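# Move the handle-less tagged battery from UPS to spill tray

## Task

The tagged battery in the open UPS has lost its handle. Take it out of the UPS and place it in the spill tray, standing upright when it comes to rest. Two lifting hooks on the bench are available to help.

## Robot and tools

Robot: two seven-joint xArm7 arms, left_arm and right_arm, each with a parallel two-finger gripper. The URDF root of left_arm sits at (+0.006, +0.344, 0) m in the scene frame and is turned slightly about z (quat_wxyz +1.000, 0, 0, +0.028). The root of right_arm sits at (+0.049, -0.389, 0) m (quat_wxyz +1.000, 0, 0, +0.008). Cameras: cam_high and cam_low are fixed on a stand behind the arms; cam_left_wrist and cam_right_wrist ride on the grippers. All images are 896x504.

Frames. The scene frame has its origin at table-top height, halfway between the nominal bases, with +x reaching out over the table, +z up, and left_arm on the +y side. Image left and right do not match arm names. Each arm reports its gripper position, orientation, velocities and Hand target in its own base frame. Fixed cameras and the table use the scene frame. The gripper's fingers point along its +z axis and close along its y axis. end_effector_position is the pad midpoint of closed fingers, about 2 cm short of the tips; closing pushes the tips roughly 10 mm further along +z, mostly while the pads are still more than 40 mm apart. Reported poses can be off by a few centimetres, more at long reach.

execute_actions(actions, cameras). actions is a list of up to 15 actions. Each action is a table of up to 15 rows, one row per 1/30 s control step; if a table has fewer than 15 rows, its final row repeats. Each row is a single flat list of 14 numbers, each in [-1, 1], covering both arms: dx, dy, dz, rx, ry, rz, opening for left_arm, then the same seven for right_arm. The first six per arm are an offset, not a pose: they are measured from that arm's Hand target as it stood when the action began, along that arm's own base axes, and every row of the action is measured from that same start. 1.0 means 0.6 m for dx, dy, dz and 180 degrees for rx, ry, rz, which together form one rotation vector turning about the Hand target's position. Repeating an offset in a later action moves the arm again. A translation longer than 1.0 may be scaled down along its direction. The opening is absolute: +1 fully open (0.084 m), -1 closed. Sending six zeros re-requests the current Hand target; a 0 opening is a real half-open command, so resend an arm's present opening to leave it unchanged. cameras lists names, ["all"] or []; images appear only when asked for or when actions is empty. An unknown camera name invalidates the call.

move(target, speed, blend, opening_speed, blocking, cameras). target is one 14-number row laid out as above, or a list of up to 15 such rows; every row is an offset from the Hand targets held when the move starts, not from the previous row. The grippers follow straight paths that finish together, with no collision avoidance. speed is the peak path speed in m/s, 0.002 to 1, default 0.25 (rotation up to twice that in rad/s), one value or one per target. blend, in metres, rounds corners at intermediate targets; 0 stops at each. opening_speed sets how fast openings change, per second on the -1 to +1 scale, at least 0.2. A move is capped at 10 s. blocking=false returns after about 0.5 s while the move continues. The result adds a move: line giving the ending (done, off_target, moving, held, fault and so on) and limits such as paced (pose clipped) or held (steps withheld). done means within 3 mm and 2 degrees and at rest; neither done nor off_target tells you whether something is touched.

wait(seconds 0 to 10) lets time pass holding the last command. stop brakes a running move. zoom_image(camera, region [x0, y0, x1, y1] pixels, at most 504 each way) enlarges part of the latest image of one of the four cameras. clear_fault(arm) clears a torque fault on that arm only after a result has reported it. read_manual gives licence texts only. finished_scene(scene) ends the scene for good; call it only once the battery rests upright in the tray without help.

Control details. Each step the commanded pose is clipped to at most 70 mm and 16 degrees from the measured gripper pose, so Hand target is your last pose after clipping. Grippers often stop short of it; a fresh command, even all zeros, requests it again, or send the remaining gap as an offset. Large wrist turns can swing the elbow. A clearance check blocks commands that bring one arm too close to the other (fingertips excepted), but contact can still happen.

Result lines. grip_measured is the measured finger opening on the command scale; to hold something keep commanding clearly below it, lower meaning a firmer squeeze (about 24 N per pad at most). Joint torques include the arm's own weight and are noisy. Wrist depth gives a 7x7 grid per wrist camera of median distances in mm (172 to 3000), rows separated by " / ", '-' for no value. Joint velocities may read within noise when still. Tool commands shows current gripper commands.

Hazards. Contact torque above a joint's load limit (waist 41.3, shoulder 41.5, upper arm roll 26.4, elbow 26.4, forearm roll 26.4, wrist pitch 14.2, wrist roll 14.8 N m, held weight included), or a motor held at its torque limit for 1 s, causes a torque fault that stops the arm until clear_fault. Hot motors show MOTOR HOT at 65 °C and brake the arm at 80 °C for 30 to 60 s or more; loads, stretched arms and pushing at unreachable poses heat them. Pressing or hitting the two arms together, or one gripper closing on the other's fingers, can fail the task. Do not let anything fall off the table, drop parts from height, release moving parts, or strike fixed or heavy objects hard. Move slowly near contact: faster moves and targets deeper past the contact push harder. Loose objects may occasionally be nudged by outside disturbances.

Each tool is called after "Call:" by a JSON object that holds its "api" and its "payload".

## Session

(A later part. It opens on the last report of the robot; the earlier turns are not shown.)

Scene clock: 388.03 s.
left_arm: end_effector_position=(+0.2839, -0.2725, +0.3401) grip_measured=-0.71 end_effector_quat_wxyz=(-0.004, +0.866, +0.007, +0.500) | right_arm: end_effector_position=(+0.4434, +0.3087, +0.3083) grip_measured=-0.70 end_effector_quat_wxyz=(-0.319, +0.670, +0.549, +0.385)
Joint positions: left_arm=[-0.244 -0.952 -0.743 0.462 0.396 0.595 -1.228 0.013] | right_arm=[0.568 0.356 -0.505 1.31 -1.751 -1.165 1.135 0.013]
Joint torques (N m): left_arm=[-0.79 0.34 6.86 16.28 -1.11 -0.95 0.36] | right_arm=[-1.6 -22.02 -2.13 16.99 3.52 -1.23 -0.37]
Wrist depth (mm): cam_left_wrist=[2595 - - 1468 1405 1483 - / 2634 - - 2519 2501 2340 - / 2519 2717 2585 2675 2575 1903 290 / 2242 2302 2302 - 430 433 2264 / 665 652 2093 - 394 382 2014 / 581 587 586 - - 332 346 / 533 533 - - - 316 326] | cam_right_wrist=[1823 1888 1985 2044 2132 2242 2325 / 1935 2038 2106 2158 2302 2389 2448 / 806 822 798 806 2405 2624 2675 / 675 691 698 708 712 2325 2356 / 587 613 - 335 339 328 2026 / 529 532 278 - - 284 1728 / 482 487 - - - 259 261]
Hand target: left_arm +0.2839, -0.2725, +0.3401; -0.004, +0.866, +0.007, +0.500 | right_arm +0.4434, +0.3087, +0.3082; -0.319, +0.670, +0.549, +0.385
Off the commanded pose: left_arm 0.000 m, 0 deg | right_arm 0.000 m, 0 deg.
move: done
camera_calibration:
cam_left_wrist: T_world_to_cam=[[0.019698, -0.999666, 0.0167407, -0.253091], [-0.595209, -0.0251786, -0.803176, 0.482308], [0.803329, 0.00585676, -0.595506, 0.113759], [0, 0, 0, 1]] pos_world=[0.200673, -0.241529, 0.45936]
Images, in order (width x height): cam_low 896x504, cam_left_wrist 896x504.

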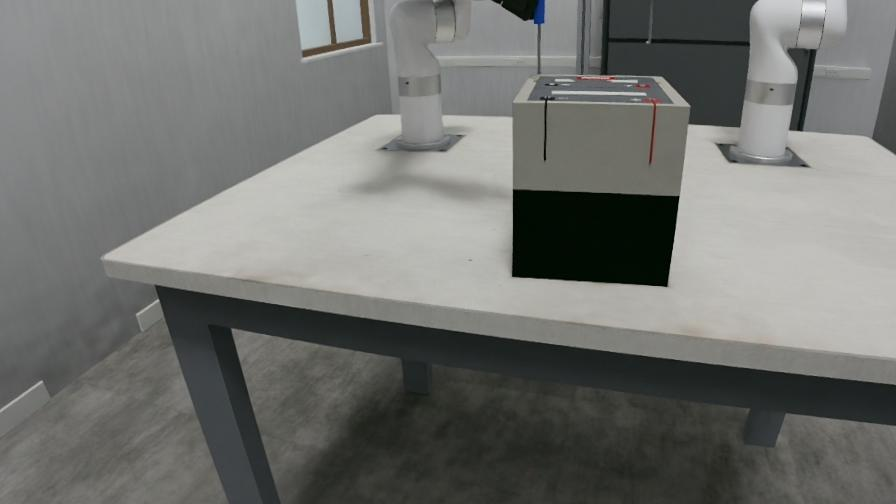

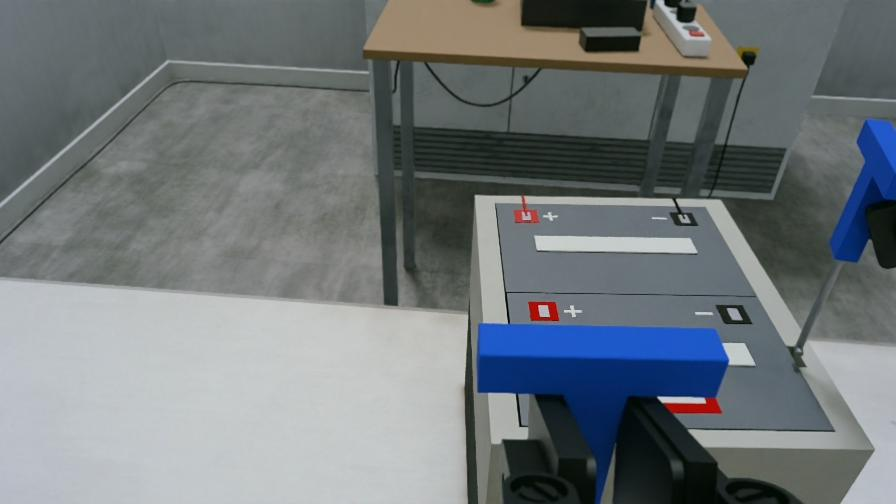

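Call:
{"api": "move", "payload": {"target": [0,0,0,0,0,0,-1,0.0087,-0.0078,-0.0117,0,0,0,-1], "cameras": ["cam_left_wrist","cam_low"]}}

Call:
{"api": "zoom_image", "payload": {"camera": "cam_left_wrist", "region": [770, 320, 840, 380]}}

Call:
{"api": "zoom_image", "payload": {"camera": "cam_low", "region": [520, 60, 560, 90]}}

Scene clock: 402.73 s.
left_arm: end_effector_position=(+0.2839, -0.2725, +0.3401) grip_measured=-0.71 end_effector_quat_wxyz=(-0.004, +0.866, +0.007, +0.500) | right_arm: end_effector_position=(+0.4486, +0.3041, +0.3013) grip_measured=-0.70 end_effector_quat_wxyz=(-0.319, +0.670, +0.549, +0.385)
Joint positions: left_arm=[-0.244 -0.952 -0.743 0.462 0.396 0.595 -1.228 0.013] | right_arm=[0.553 0.379 -0.505 1.315 -1.74 -1.177 1.114 0.013]
Joint torques (N m): left_arm=[-0.75 0.5 6.82 16.39 -0.96 -0.94 0.34] | right_arm=[-1.66 -21.49 -2.6 16.8 3.59 -1.52 -0.68]
Wrist depth (mm): cam_left_wrist=[2575 - - 1440 1391 1477 - / 2644 - - 2492 2465 2356 - / 2519 2727 2566 2604 2654 1924 300 / 2264 2271 2271 - 429 431 315 / 669 649 2106 - 394 383 2050 / 581 584 587 - - 332 345 / 533 533 - - - 316 327] | cam_right_wrist=[1852 1888 1991 2044 2119 2249 2348 / 1924 2038 2050 2151 2286 2405 2465 / 799 777 784 794 2448 2585 2624 / 670 674 688 691 355 2333 2325 / 593 601 320 324 326 319 1996 / 522 526 269 - - 275 1741 / 476 480 - - - 252 254]
Hand target: left_arm +0.2839, -0.2725, +0.3401; -0.004, +0.866, +0.007, +0.500 | right_arm +0.4486, +0.3041, +0.3012; -0.319, +0.670, +0.549, +0.385
Off the commanded pose: left_arm 0.000 m, 0 deg | right_arm 0.000 m, 0 deg.
move: done
camera_calibration:
cam_left_wrist: T_world_to_cam=[[0.019698, -0.999666, 0.0167407, -0.253091], [-0.595209, -0.0251786, -0.803176, 0.482308], [0.803329, 0.00585676, -0.595506, 0.113759], [0, 0, 0, 1]] pos_world=[0.200673, -0.241529, 0.45936]
Images, in order (width x height): cam_low 896x504, cam_left_wrist 896x504.

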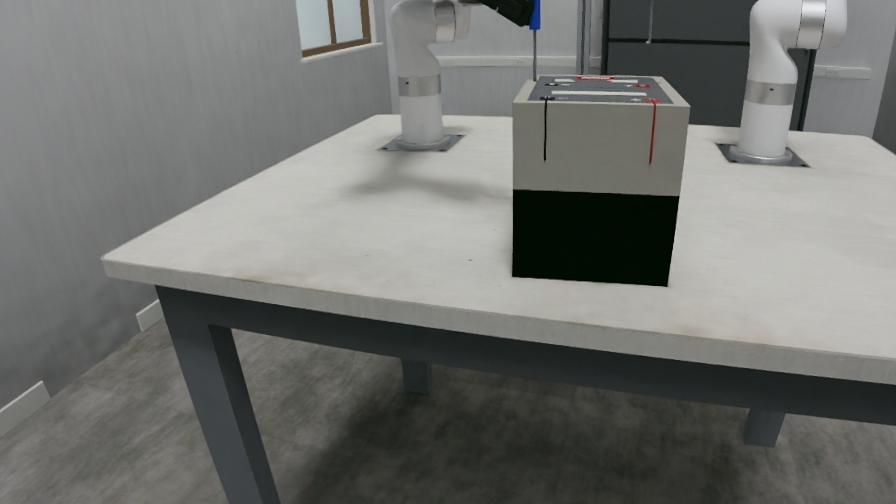

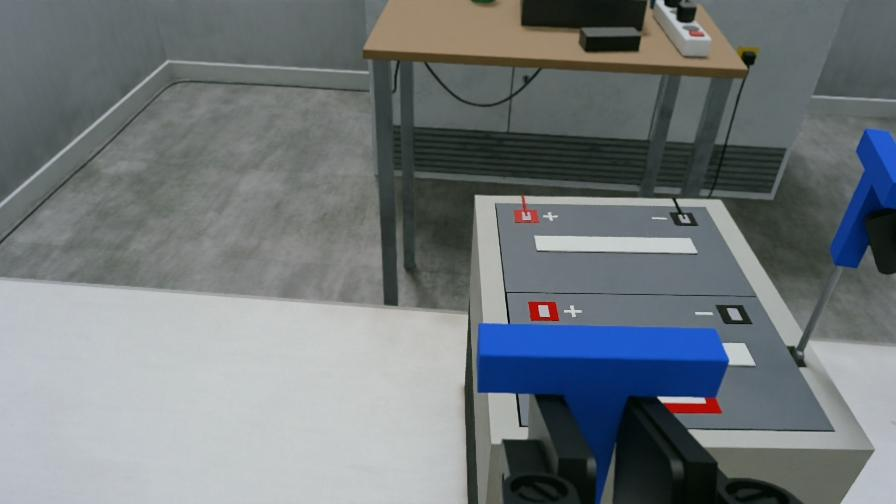

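Scaled by 7.200 from the camera's 896x504 image, which has a finer 1280x720 frame.

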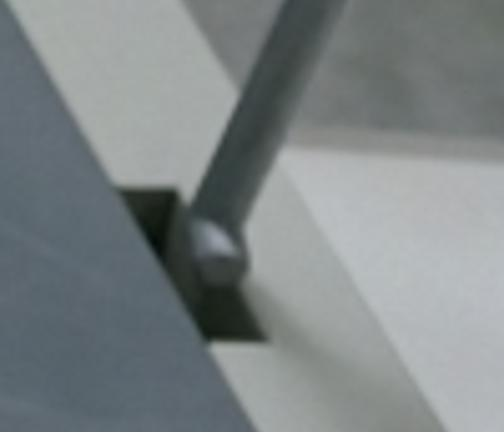

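Scaled by 12.600 from the camera's 896x504 image, which has a finer 1280x720 frame.

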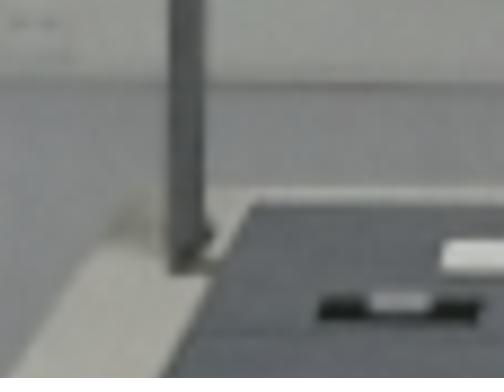

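Call:
{"api": "move", "payload": {"target": [[0,0,0,0,0,0,-1,-0.0025,0.0013,0,0,0,0,-1],[0,0,0,0,0,0,-1,-0.0025,0.0013,-0.009,0,0,0,-1]], "speed": 0.05, "cameras": ["cam_left_wrist","cam_low"]}}

Call:
{"api": "zoom_image", "payload": {"camera": "cam_left_wrist", "region": [770, 320, 840, 380]}}

Call:
{"api": "zoom_image", "payload": {"camera": "cam_low", "region": [520, 60, 560, 90]}}

Scene clock: 427.10 s.
left_arm: end_effector_position=(+0.2839, -0.2725, +0.3401) grip_measured=-0.71 end_effector_quat_wxyz=(-0.004, +0.866, +0.007, +0.500) | right_arm: end_effector_position=(+0.4471, +0.3048, +0.2959) grip_measured=-0.70 end_effector_quat_wxyz=(-0.319, +0.670, +0.549, +0.385)
Joint positions: left_arm=[-0.244 -0.952 -0.743 0.462 0.396 0.595 -1.228 0.013] | right_arm=[0.553 0.381 -0.502 1.297 -1.73 -1.171 1.094 0.013]
Joint torques (N m): left_arm=[-0.69 0.53 6.89 16.6 -1.09 -0.87 0.26] | right_arm=[-1.55 -20.42 -2.25 14.83 2.62 -0.95 0]
Wrist depth (mm): cam_left_wrist=[2595 - - 1443 1394 1471 - / 2614 - - 2448 2492 2405 - / 2483 2738 2675 2644 2595 1930 2501 / 2242 2294 2271 - 429 429 313 / 669 650 2125 - 395 382 2020 / 583 582 587 - - 332 346 / 529 534 - - - 316 327] | cam_right_wrist=[1867 1957 2008 2062 2165 2294 2302 / 1946 2038 2074 2151 2309 2356 2510 / 759 797 772 784 2439 2519 2675 / 653 669 682 344 347 2235 2340 / 587 592 - 315 318 311 1996 / 515 519 262 - - 268 281 / 468 473 - - - 246 247]
Hand target: left_arm +0.2839, -0.2725, +0.3401; -0.004, +0.866, +0.007, +0.500 | right_arm +0.4471, +0.3048, +0.2958; -0.319, +0.670, +0.549, +0.385
Off the commanded pose: left_arm 0.000 m, 0 deg | right_arm 0.000 m, 0 deg.
move: done
camera_calibration:
cam_left_wrist: T_world_to_cam=[[0.019698, -0.999666, 0.0167407, -0.253091], [-0.595209, -0.0251786, -0.803176, 0.482308], [0.803329, 0.00585676, -0.595506, 0.113759], [0, 0, 0, 1]] pos_world=[0.200673, -0.241529, 0.45936]
Images, in order (width x height): cam_low 896x504, cam_left_wrist 896x504.

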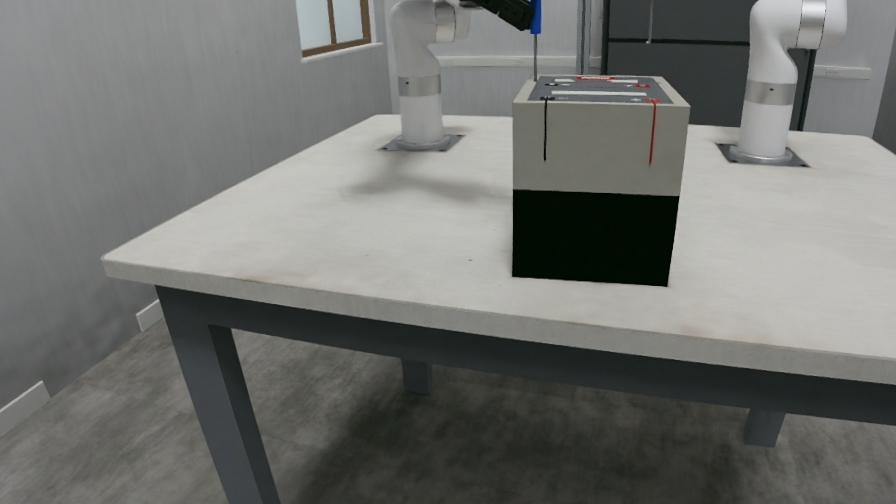

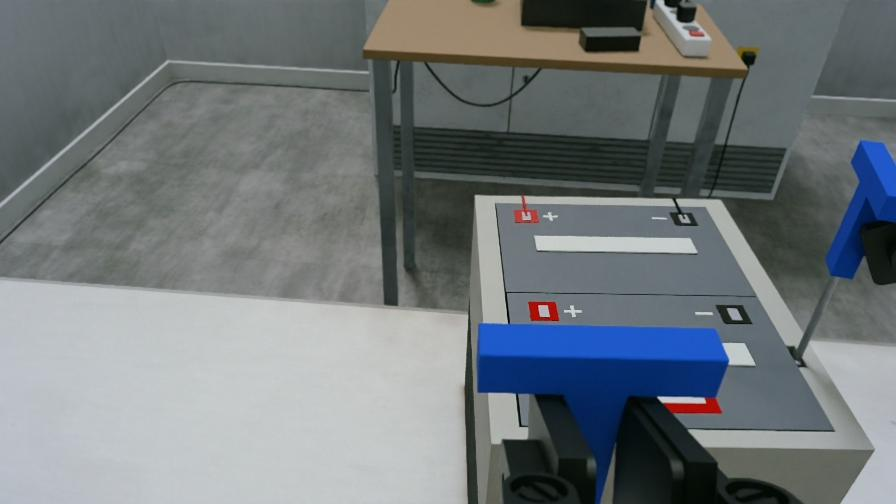

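Scaled by 7.200 from the camera's 896x504 image, which has a finer 1280x720 frame.

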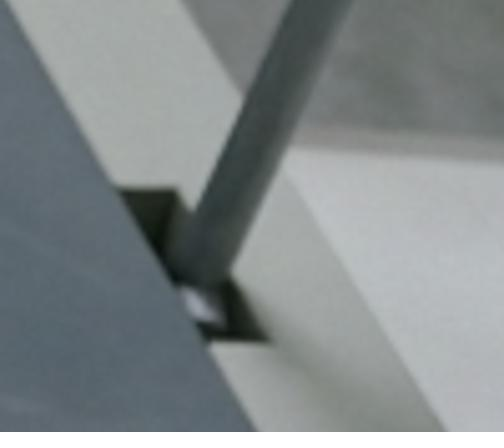

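Scaled by 12.600 from the camera's 896x504 image, which has a finer 1280x720 frame.

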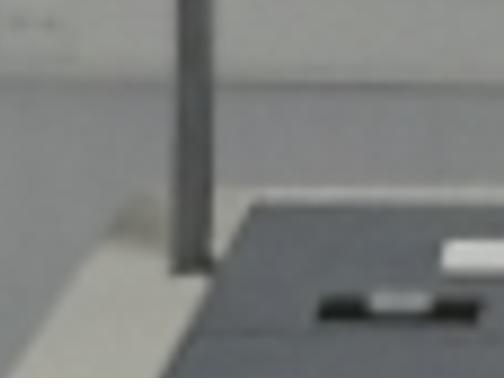

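Call:
{"api": "move", "payload": {"target": [0,0,0,0,0,0,-1,0,0,-0.045,0,0,0,-1], "speed": 0.04, "cameras": ["cam_left_wrist"]}}

Call:
{"api": "zoom_image", "payload": {"camera": "cam_left_wrist", "region": [750, 260, 890, 380]}}

Scene clock: 433.33 s.
left_arm: end_effector_position=(+0.2839, -0.2725, +0.3401) grip_measured=-0.71 end_effector_quat_wxyz=(-0.004, +0.866, +0.007, +0.500) | right_arm: end_effector_position=(+0.4471, +0.3048, +0.2689) grip_measured=-0.70 end_effector_quat_wxyz=(-0.319, +0.670, +0.549, +0.385)
Joint positions: left_arm=[-0.244 -0.952 -0.743 0.462 0.396 0.595 -1.228 0.013] | right_arm=[0.541 0.415 -0.489 1.244 -1.682 -1.161 1.002 0.013]
Joint torques (N m): left_arm=[-0.57 0.6 6.87 16.63 -1.11 -0.9 0.22] | right_arm=[-1.55 -22.6 -2.34 15.3 3.46 -1.41 -0.44]
Wrist depth (mm): cam_left_wrist=[2575 - - 1452 1397 1474 - / 2654 - - 2483 2465 2348 - / 2483 2696 2585 2604 2595 2547 2839 / 2264 2286 2257 - 429 432 309 / 669 652 2119 - 393 382 384 / 580 584 587 - - 331 346 / 530 535 - - - 317 327] | cam_right_wrist=[1847 1898 1996 2038 2145 2228 2302 / 1935 1985 2020 2125 2271 2397 2501 / 728 739 723 732 773 2519 2566 / 617 648 294 296 301 303 2317 / 548 555 270 275 - 270 281 / 479 484 227 - - 233 235 / 439 440 213 - - 213 214]
Hand target: left_arm +0.2839, -0.2725, +0.3401; -0.004, +0.866, +0.007, +0.500 | right_arm +0.4471, +0.3048, +0.2688; -0.319, +0.670, +0.549, +0.385
Off the commanded pose: left_arm 0.000 m, 0 deg | right_arm 0.000 m, 0 deg.
move: done
camera_calibration:
cam_left_wrist: T_world_to_cam=[[0.019698, -0.999666, 0.0167407, -0.253091], [-0.595209, -0.0251786, -0.803176, 0.482308], [0.803329, 0.00585676, -0.595506, 0.113759], [0, 0, 0, 1]] pos_world=[0.200673, -0.241529, 0.45936]
Images, in order (width x height): cam_left_wrist 896x504.

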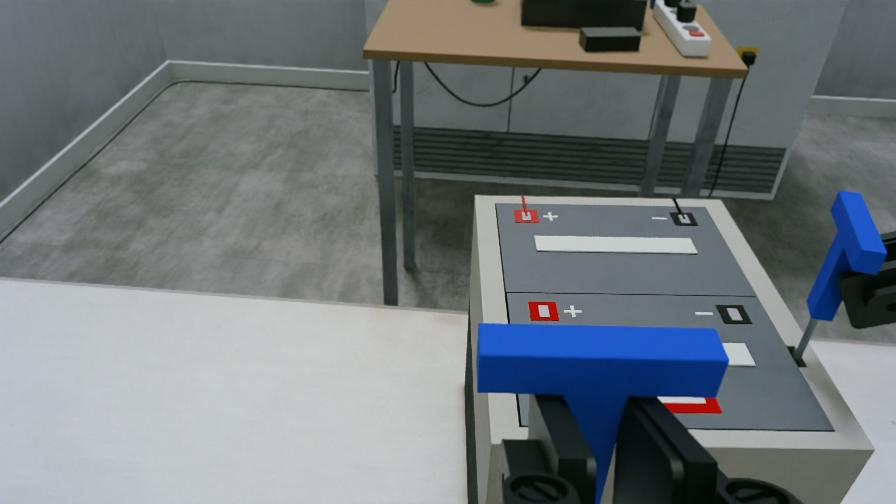

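Scaled by 3.600 from the camera's 896x504 image, which has a finer 1280x720 frame.

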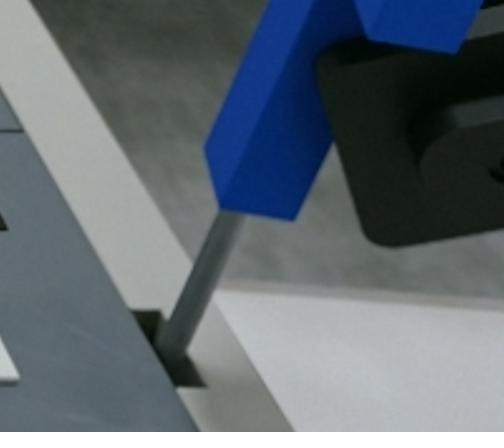

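Call:
{"api": "move", "payload": {"target": [[0.2862,0.043,0,0,0,-0.4167,-1,0,0,0,0,0,0,-1],[0.2862,0.043,-0.0517,0,0,-0.4167,-1,0,0,0,0,0,0,-1]], "speed": [0.35,0.1], "blend": [0.01,0], "cameras": ["cam_low","cam_high","cam_right_wrist"]}}

Call:
{"api": "zoom_image", "payload": {"camera": "cam_low", "region": [636, 60, 676, 90]}}

Call:
{"api": "zoom_image", "payload": {"camera": "cam_high", "region": [396, 130, 476, 190]}}

Scene clock: 456.80 s.
left_arm: end_effector_position=(+0.4556, -0.2467, +0.3090) grip_measured=-0.71 end_effector_quat_wxyz=(+0.301, +0.691, -0.522, +0.399) | right_arm: end_effector_position=(+0.4471, +0.3048, +0.2688) grip_measured=-0.70 end_effector_quat_wxyz=(-0.319, +0.670, +0.549, +0.385)
Joint positions: left_arm=[-0.888 0.479 1.07 1.234 1.595 -1.402 -1.059 0.013] | right_arm=[0.541 0.415 -0.489 1.244 -1.682 -1.161 1.001 0.013]
Joint torques (N m): left_arm=[0.37 -23.33 4.22 13.93 -3.34 -1.69 -0.16] | right_arm=[-1.51 -22.41 -2.39 15.26 3.39 -1.39 -0.41]
Wrist depth (mm): cam_left_wrist=[2816 2585 2372 2206 333 314 1790 / 2935 2727 2566 2397 335 313 1898 / 2654 2604 2556 818 291 794 1935 / 2199 2333 371 716 693 722 726 / 1951 - 328 342 344 617 641 / 1723 285 284 - - 301 560 / - 259 266 - - 492 508] | cam_right_wrist=[1838 1898 1951 2093 2138 2249 2325 / 1991 2008 2050 857 2213 2372 2483 / 731 739 722 731 771 2528 2654 / 616 644 293 296 300 303 2257 / 548 552 270 274 - 269 281 / 481 481 227 - - 233 235 / 438 442 213 - - 213 214]
Hand target: left_arm +0.4557, -0.2467, +0.3090; +0.301, +0.691, -0.522, +0.399 | right_arm +0.4471, +0.3048, +0.2688; -0.319, +0.670, +0.549, +0.385
Off the commanded pose: left_arm 0.000 m, 0 deg | right_arm 0.000 m, 0 deg.
move: done; limits=paced
camera_calibration:
cam_right_wrist: T_world_to_cam=[[0.977866, -0.203772, 0.0474849, -0.362615], [-0.0850533, -0.594486, -0.799595, 0.484724], [0.191164, 0.777858, -0.59866, -0.0299636], [0, 0, 0, 1]] pos_world=[0.401544, 0.237579, 0.386864]
Images, in order (width x height): cam_high 896x504, cam_low 896x504, cam_right_wrist 896x504.

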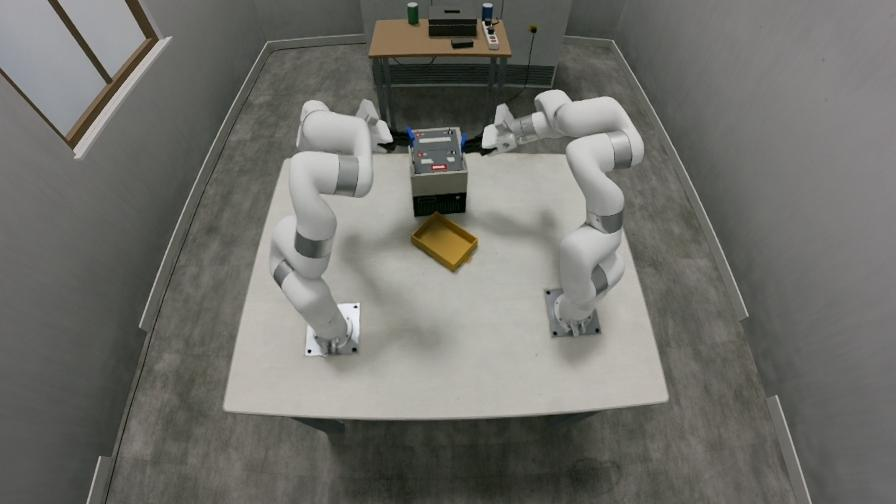

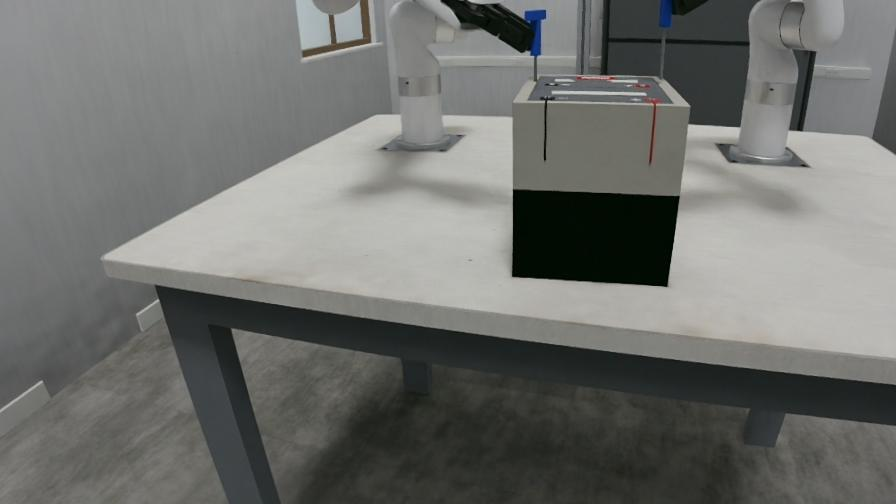

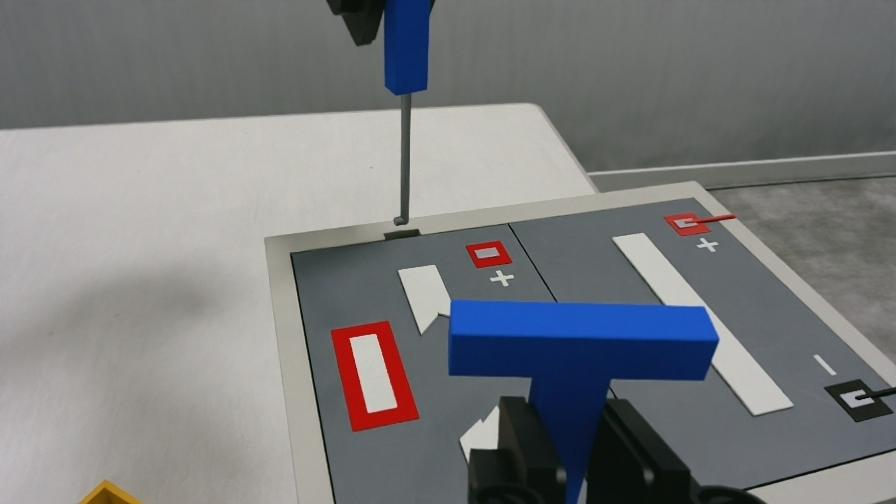

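Scaled by 12.600 from the camera's 896x504 image, which has a finer 1280x720 frame.

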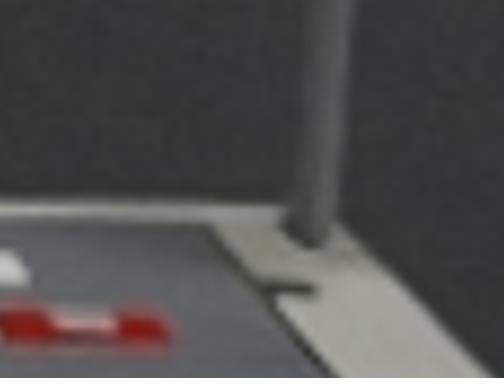

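Scaled by 6.300 from the camera's 896x504 image, which has a finer 1280x720 frame.

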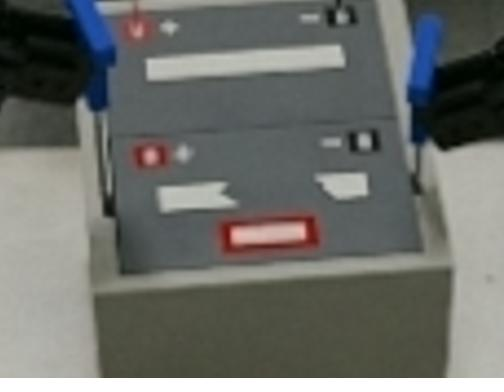

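Call:
{"api": "zoom_image", "payload": {"camera": "cam_right_wrist", "region": [360, 190, 450, 260]}}

Scaled by 5.600 from the camera's 896x504 image, which has a finer 1280x720 frame.

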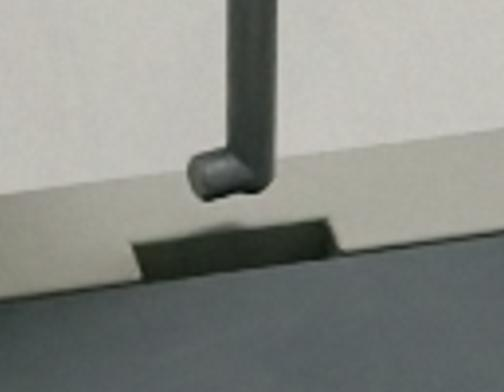

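Call:
{"api": "move", "payload": {"target": [[-0.0015,-0.0043,0,0,0,0,-1,0,0,0,0,0,0,-1],[-0.0015,-0.0043,-0.0135,0,0,0,-1,0,0,0,0,0,0,-1]], "speed": 0.05, "cameras": ["cam_low","cam_right_wrist"]}}

Call:
{"api": "zoom_image", "payload": {"camera": "cam_right_wrist", "region": [360, 190, 450, 260]}}

Call:
{"api": "zoom_image", "payload": {"camera": "cam_low", "region": [636, 60, 676, 90]}}

Scene clock: 469.57 s.
left_arm: end_effector_position=(+0.4548, -0.2493, +0.3010) grip_measured=-0.71 end_effector_quat_wxyz=(+0.301, +0.691, -0.522, +0.399) | right_arm: end_effector_position=(+0.4471, +0.3048, +0.2688) grip_measured=-0.70 end_effector_quat_wxyz=(-0.319, +0.670, +0.549, +0.385)
Joint positions: left_arm=[-0.89 0.486 1.062 1.214 1.581 -1.395 -1.036 0.013] | right_arm=[0.541 0.415 -0.489 1.244 -1.682 -1.161 1.001 0.013]
Joint torques (N m): left_arm=[0.38 -23.54 3.98 12.88 -3.02 -1.27 0.23] | right_arm=[-1.32 -22.93 -2.3 15.39 3.28 -1.38 -0.34]
Wrist depth (mm): cam_left_wrist=[2874 2547 2397 2242 327 306 1809 / 2851 2760 2510 2356 331 304 1893 / 2556 2614 2595 797 289 814 1951 / 2206 2309 357 699 676 708 714 / 1946 305 316 331 333 609 630 / 1754 275 276 - - 290 548 / - 251 257 - - 482 499] | cam_right_wrist=[1842 1919 2008 2093 2125 2228 2325 / 1940 1968 2062 853 2271 2414 2483 / 729 743 723 728 771 2519 2585 / 615 646 293 296 300 303 2286 / 545 552 271 274 - 270 281 / 480 484 227 - - 233 235 / 439 439 213 - - 213 214]
Hand target: left_arm +0.4548, -0.2493, +0.3009; +0.301, +0.691, -0.522, +0.399 | right_arm +0.4471, +0.3048, +0.2688; -0.319, +0.670, +0.549, +0.385
Off the commanded pose: left_arm 0.000 m, 0 deg | right_arm 0.000 m, 0 deg.
move: done
camera_calibration:
cam_right_wrist: T_world_to_cam=[[0.977866, -0.203772, 0.0474849, -0.362615], [-0.0850533, -0.594486, -0.799595, 0.484724], [0.191164, 0.777858, -0.59866, -0.0299636], [0, 0, 0, 1]] pos_world=[0.401544, 0.237579, 0.386864]
Images, in order (width x height): cam_low 896x504, cam_right_wrist 896x504.

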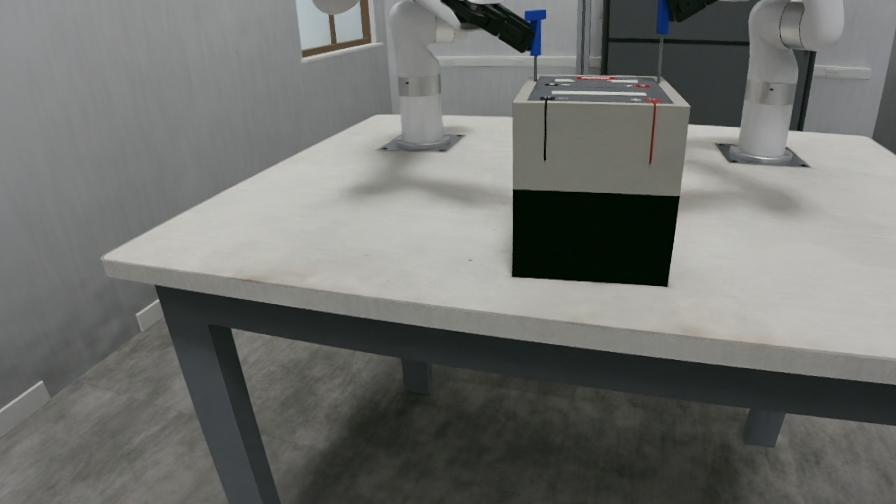

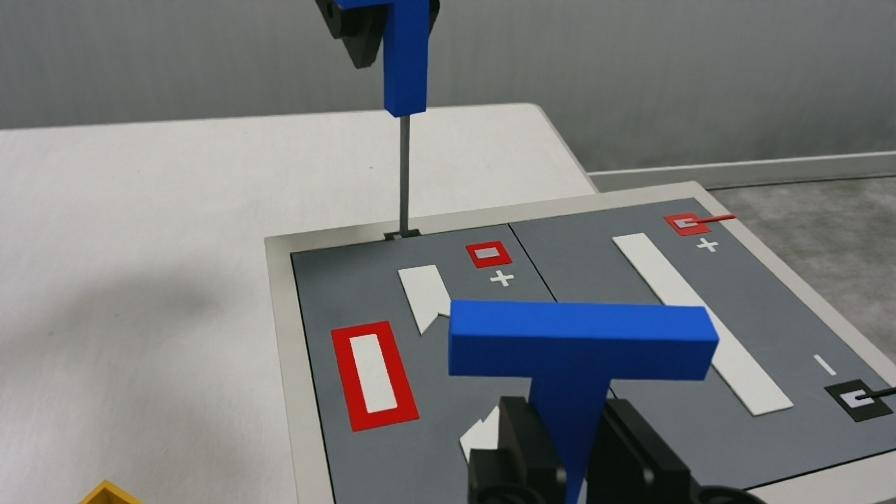

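Scaled by 5.600 from the camera's 896x504 image, which has a finer 1280x720 frame.

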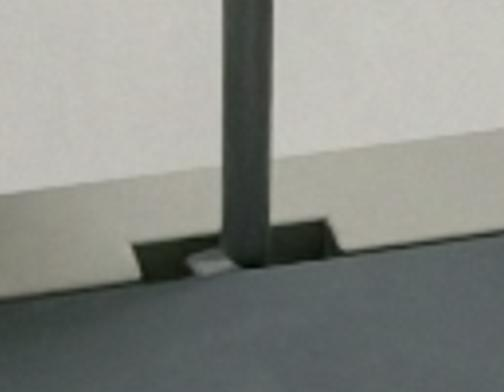

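Scaled by 12.600 from the camera's 896x504 image, which has a finer 1280x720 frame.

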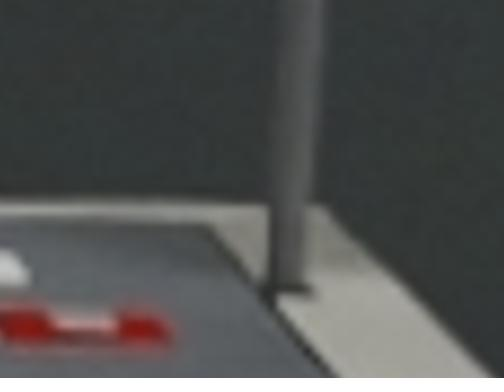

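Call:
{"api": "move", "payload": {"target": [[0,0,-0.05,0,0,0,-1,0,0,-0.0033,0,0,0,-1],[-0.0150,-0.0082,-0.05,0,0,0.1389,-1,-0.0155,0.0070,-0.0033,0,0,-0.1389,-1],[-0.0252,-0.0217,-0.05,0,0,0.2778,-1,-0.0265,0.0200,-0.0033,0,0,-0.2778,-1],[-0.0285,-0.0383,-0.05,0,0,0.4167,-1,-0.0312,0.0362,-0.0033,0,0,-0.4167,-1]], "speed": [0.05,0.12,0.12,0.12], "blend": [0,0.002,0.002,0], "cameras": ["all"]}}

Scene clock: 485.87 s.
left_arm: end_effector_position=(+0.4364, -0.2671, +0.2685) grip_measured=-0.70 end_effector_quat_wxyz=(+0.081, +0.855, -0.083, +0.506) | right_arm: end_effector_position=(+0.4279, +0.3225, +0.2650) grip_measured=-0.70 end_effector_quat_wxyz=(-0.070, +0.857, +0.102, +0.501)
Joint positions: left_arm=[-0.15 -0.059 -0.776 0.6 -1.119 -0.623 0.57 0.013] | right_arm=[0.658 0.103 0.41 0.798 1.331 -0.734 -0.799 0.013]
Joint torques (N m): left_arm=[-0.64 -17.33 -0.07 16.02 3.12 -1.26 -0.4] | right_arm=[1.4 -19.42 2.59 18.43 -4.2 -0.56 0.59]
Wrist depth (mm): cam_left_wrist=[2863 1337 1276 1330 1388 - 2624 / 2999 2839 2271 2356 2405 - 2675 / 2492 2340 2448 2492 2547 2948 2664 / 2132 2132 2348 315 320 343 2431 / 1862 1908 - 285 292 287 284 / 1645 1669 494 - - 248 253 / 438 446 - - - 230 228] | cam_right_wrist=[2389 - - 1372 1283 1207 1985 / 2448 2973 - 2483 2356 2213 2068 / 2519 2624 2614 2575 2519 2325 2264 / - 289 292 295 2178 2165 2294 / 246 256 268 270 2056 1946 2032 / 221 223 225 - 1723 1736 1749 / 202 201 205 - - 457 459]
Hand target: left_arm +0.4364, -0.2671, +0.2685; +0.081, +0.855, -0.083, +0.506 (not the last commanded pose) | right_arm +0.4279, +0.3225, +0.2650; -0.070, +0.857, +0.102, +0.501 (not the last commanded pose)
Off the commanded pose: left_arm 0.006 m, 14 deg | right_arm 0.004 m, 10 deg.
led back after a hold (left arm): the arm was led back toward your command in small steps, so it may still be short of it.
move: held (left_arm, right_arm; a check stopped the path); path passed 3 of 4 targets; limits=held
pose unreachable (left arm): on one or more control steps of this call, first in action 0 (counted from 0), this arm could not follow its commanded pose, so it was not sent that pose on those steps. It may still have moved: this result reports where it is.
cause: moving toward the commanded pose would bring a part of the arm too close to another arm (a part of this arm just beyond joint 5 (forearm roll) and a part of the right arm just beyond its joint 6 (wrist pitch), along the way the arms are being sent, or toward where that arm still pushes).
pose unreachable (right arm): on one or more control steps of this call, first in action 0 (counted from 0), this arm could not follow its commanded pose, so it was not sent that pose on those steps. It may still have moved: this result reports where it is.
cause: moving toward the commanded pose would bring a part of the arm too close to another arm (a part of this arm just beyond joint 6 (wrist pitch) and a part of the left arm just beyond its joint 5 (forearm roll), along the way the arms are being sent, or toward where that arm still pushes).
camera_calibration:
cam_left_wrist: T_world_to_cam=[[-0.220729, -0.972683, 0.0718772, -0.152131], [-0.5716, 0.0692949, -0.817601, 0.534505], [0.790286, -0.221554, -0.571281, -0.113005], [0, 0, 0, 1]] pos_world=[0.36125, -0.21005, 0.38339]
cam_right_wrist: T_world_to_cam=[[0.233649, -0.971743, 0.0335109, 0.229856], [-0.566536, -0.164068, -0.807539, 0.559878], [0.790218, 0.169695, -0.588862, -0.104992], [0, 0, 0, 1]] pos_world=[0.346452, 0.333036, 0.382595]

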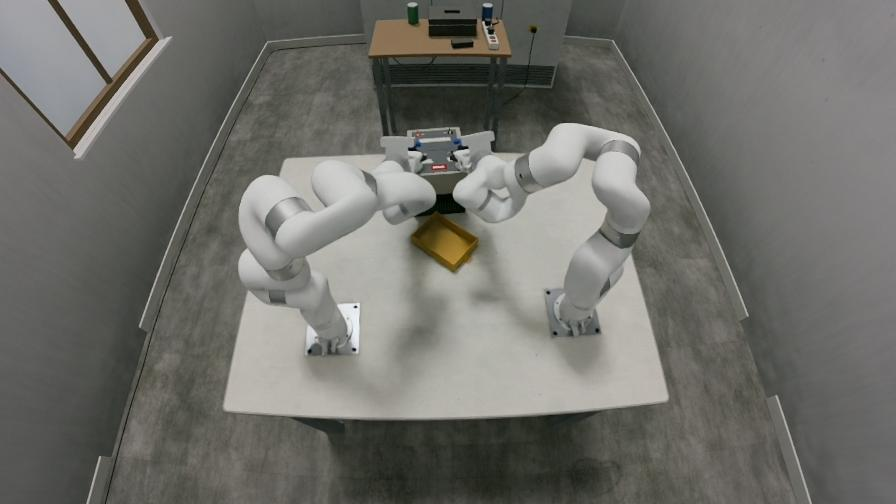

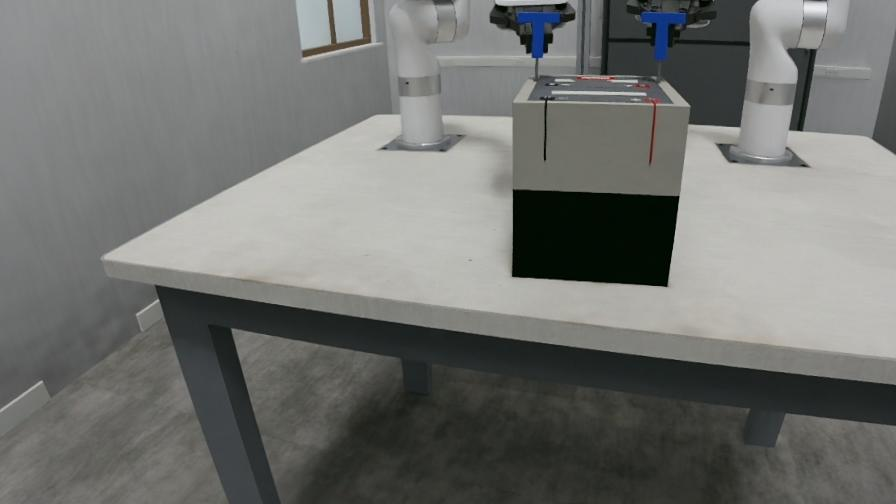

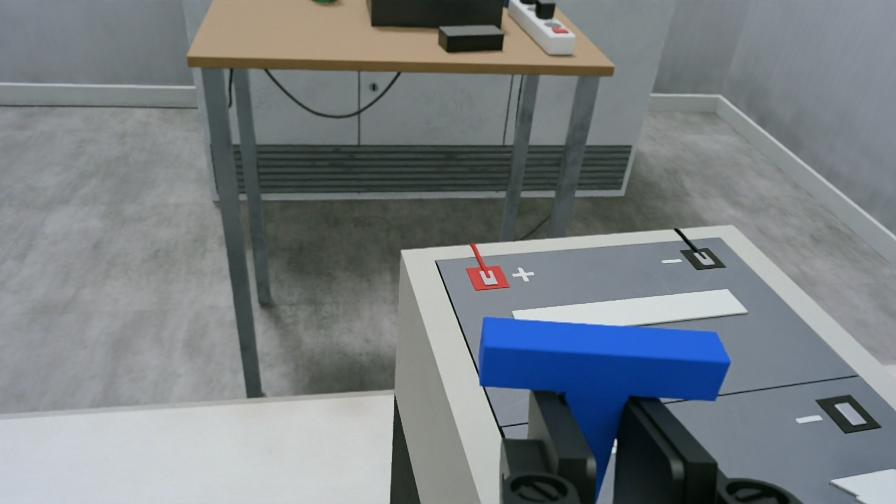

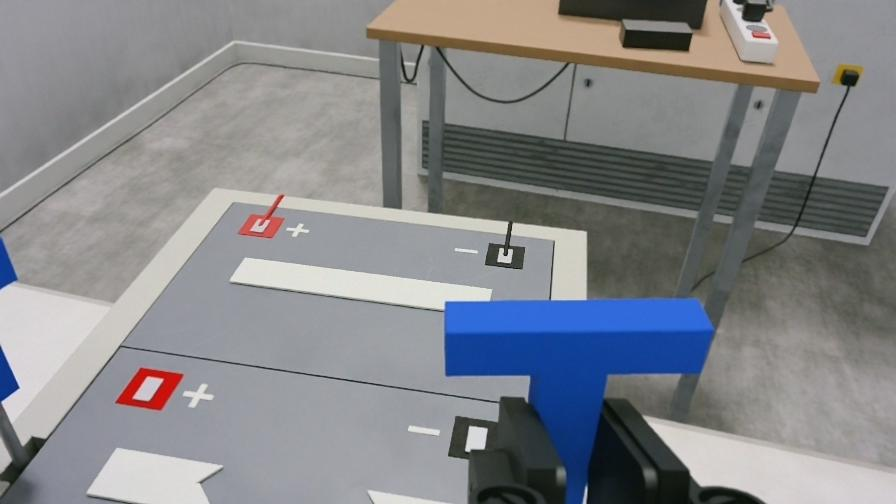

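Call:
{"api": "move", "payload": {"target": [[0.0035,0.0022,0.0042,0.019,0.0044,-0.0115,-1,0.0027,-0.0033,0.0033,-0.0066,0.0024,0.0213,-1]], "speed": 0.05}}

Call:
{"api": "move", "payload": {"target": [0,-0.0015,0.03,0,0,0,-1,0,0.0015,0.03,0,0,0,-1], "speed": 0.03, "cameras": ["all"]}}

Scene clock: 503.70 s.
left_arm: end_effector_position=(+0.4385, -0.2657, +0.2710) grip_measured=-0.71 end_effector_quat_wxyz=(+0.066, +0.859, -0.113, +0.496) | right_arm: end_effector_position=(+0.4295, +0.3206, +0.2670) grip_measured=-0.70 end_effector_quat_wxyz=(-0.078, +0.856, +0.135, +0.494)
Joint positions: left_arm=[-0.138 -0.083 -0.776 0.629 -1.192 -0.56 0.714 0.013] | right_arm=[0.635 0.052 0.396 0.756 1.273 -0.65 -0.811 0.013]
Joint torques (N m): left_arm=[0.31 -14.48 0.04 15.68 1.21 -1.46 0.31] | right_arm=[-0.88 -18.96 0.33 17.52 -3.17 -1.47 0.41]
Wrist depth (mm): cam_left_wrist=[2805 1310 1235 1264 2333 - 2604 / 2911 2851 2271 2364 2492 - 2604 / 2538 2325 2448 2465 2492 2749 2556 / 2138 2165 2271 312 314 317 2271 / 1930 1914 - 288 288 280 272 / 1686 1690 - - - 243 244 / 452 454 - - - 228 221] | cam_right_wrist=[2242 2863 - 1320 1345 1217 1325 / 2302 2874 - 2457 2317 2199 1162 / 2286 2595 2519 2528 2431 2364 2158 / 2093 286 290 295 2165 2257 2249 / 243 254 267 269 2074 1893 2044 / 219 222 224 - 1728 1754 1776 / 200 201 205 - - 458 1611]
Hand target: left_arm +0.4385, -0.2657, +0.2710; +0.066, +0.859, -0.113, +0.496 | right_arm +0.4295, +0.3206, +0.2670; -0.078, +0.855, +0.135, +0.494
Off the commanded pose: left_arm 0.000 m, 0 deg | right_arm 0.000 m, 0 deg.
move: done

Scene clock: 504.90 s.
left_arm: end_effector_position=(+0.4385, -0.2666, +0.2890) grip_measured=-0.71 end_effector_quat_wxyz=(+0.066, +0.859, -0.113, +0.496) | right_arm: end_effector_position=(+0.4295, +0.3215, +0.2850) grip_measured=-0.70 end_effector_quat_wxyz=(-0.078, +0.855, +0.135, +0.494)
Joint positions: left_arm=[-0.129 -0.125 -0.786 0.683 -1.334 -0.513 0.857 0.013] | right_arm=[0.638 0.022 0.398 0.807 1.385 -0.627 -0.936 0.013]
Joint torques (N m): left_arm=[0.26 -24.82 0.48 25.81 4.22 -4.04 0.26] | right_arm=[1.11 -27.8 0.72 28.37 -5.69 -3.79 -0.29]
Wrist depth (mm): cam_left_wrist=[2749 1353 1276 1283 2302 - 2604 / 2863 2863 2317 2364 2501 - 2624 / 2614 2381 2389 2465 2575 2727 2566 / 2132 2178 2172 2235 343 345 2356 / 1924 1957 - 310 315 302 571 / 1690 1698 - - - 256 257 / 468 475 - - - 239 233] | cam_right_wrist=[2279 2899 - 1358 1288 1248 1356 / 2317 2911 - 2397 2364 2199 1178 / 2294 2624 2483 2585 2538 2348 2172 / 2106 314 319 324 2279 2309 2257 / 566 271 291 298 2080 1930 2068 / 232 235 238 - 1741 1758 1781 / 211 212 216 - - 478 1626]
Hand target: left_arm +0.4385, -0.2666, +0.2890; +0.066, +0.859, -0.113, +0.496 | right_arm +0.4295, +0.3215, +0.2850; -0.078, +0.855, +0.135, +0.494
Off the commanded pose: left_arm 0.000 m, 0 deg | right_arm 0.000 m, 0 deg.
move: done
camera_calibration:
cam_left_wrist: T_world_to_cam=[[-0.255363, -0.966687, 0.0174829, -0.120205], [-0.578857, 0.138379, -0.803602, 0.570011], [0.774413, -0.21533, -0.59491, -0.0874187], [0, 0, 0, 1]] pos_world=[0.366957, -0.213902, 0.408157]
cam_right_wrist: T_world_to_cam=[[0.298486, -0.953028, 0.0514133, 0.188837], [-0.559769, -0.21844, -0.799339, 0.589005], [0.773023, 0.209811, -0.598677, -0.0971165], [0, 0, 0, 1]] pos_world=[0.348415, 0.329006, 0.402964]

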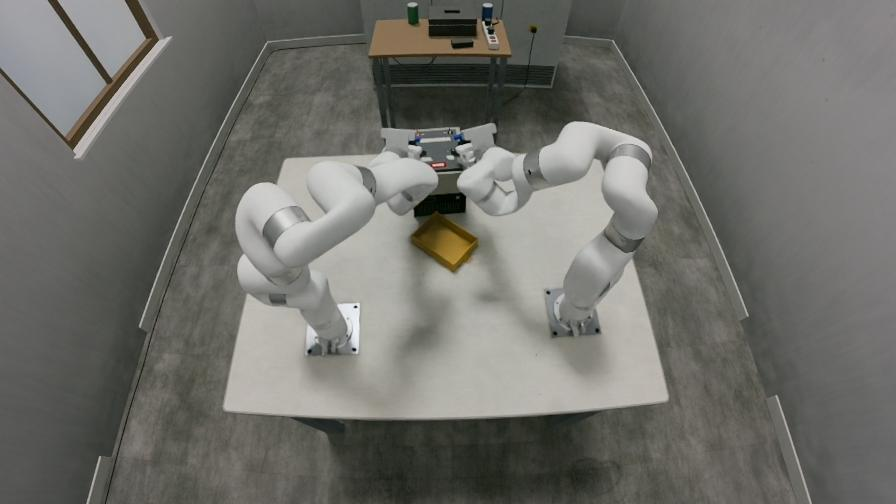

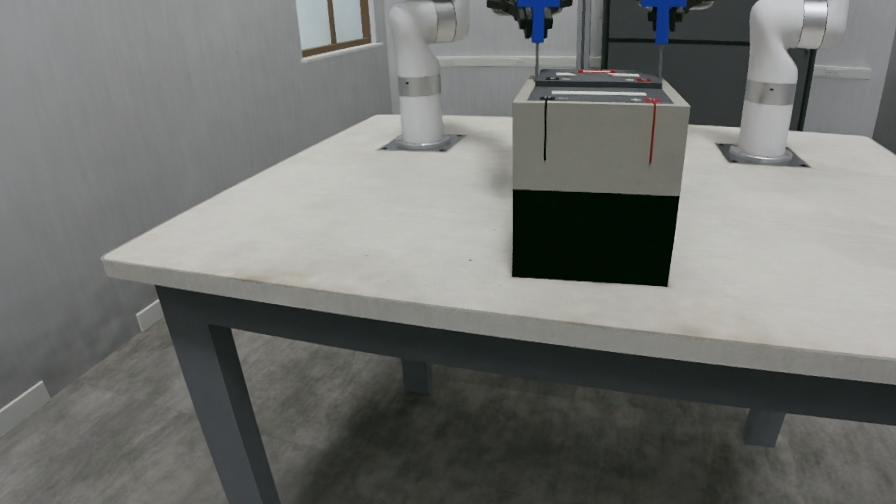

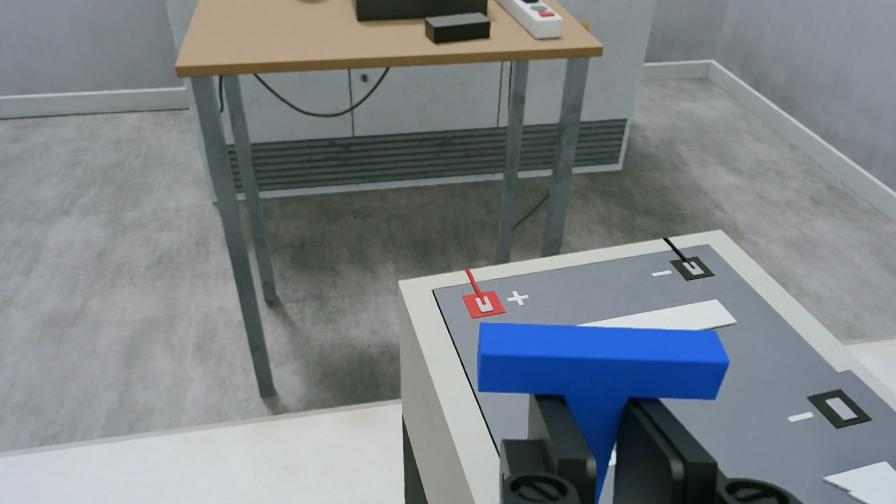

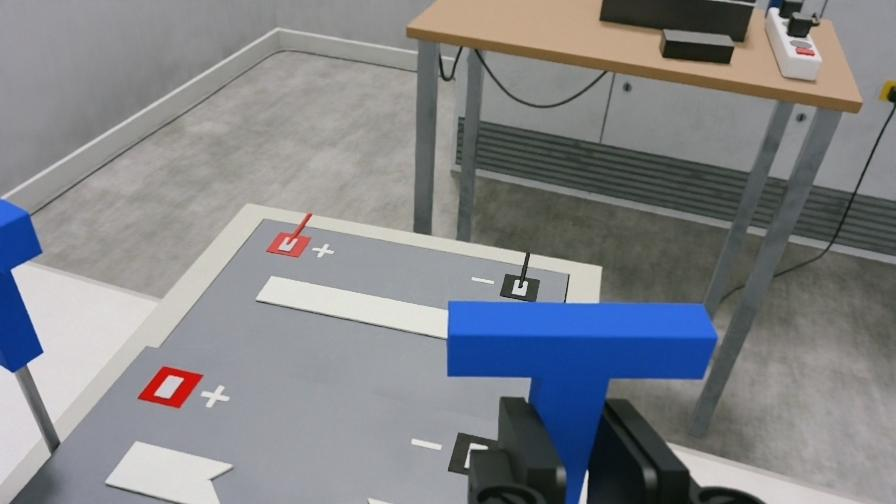

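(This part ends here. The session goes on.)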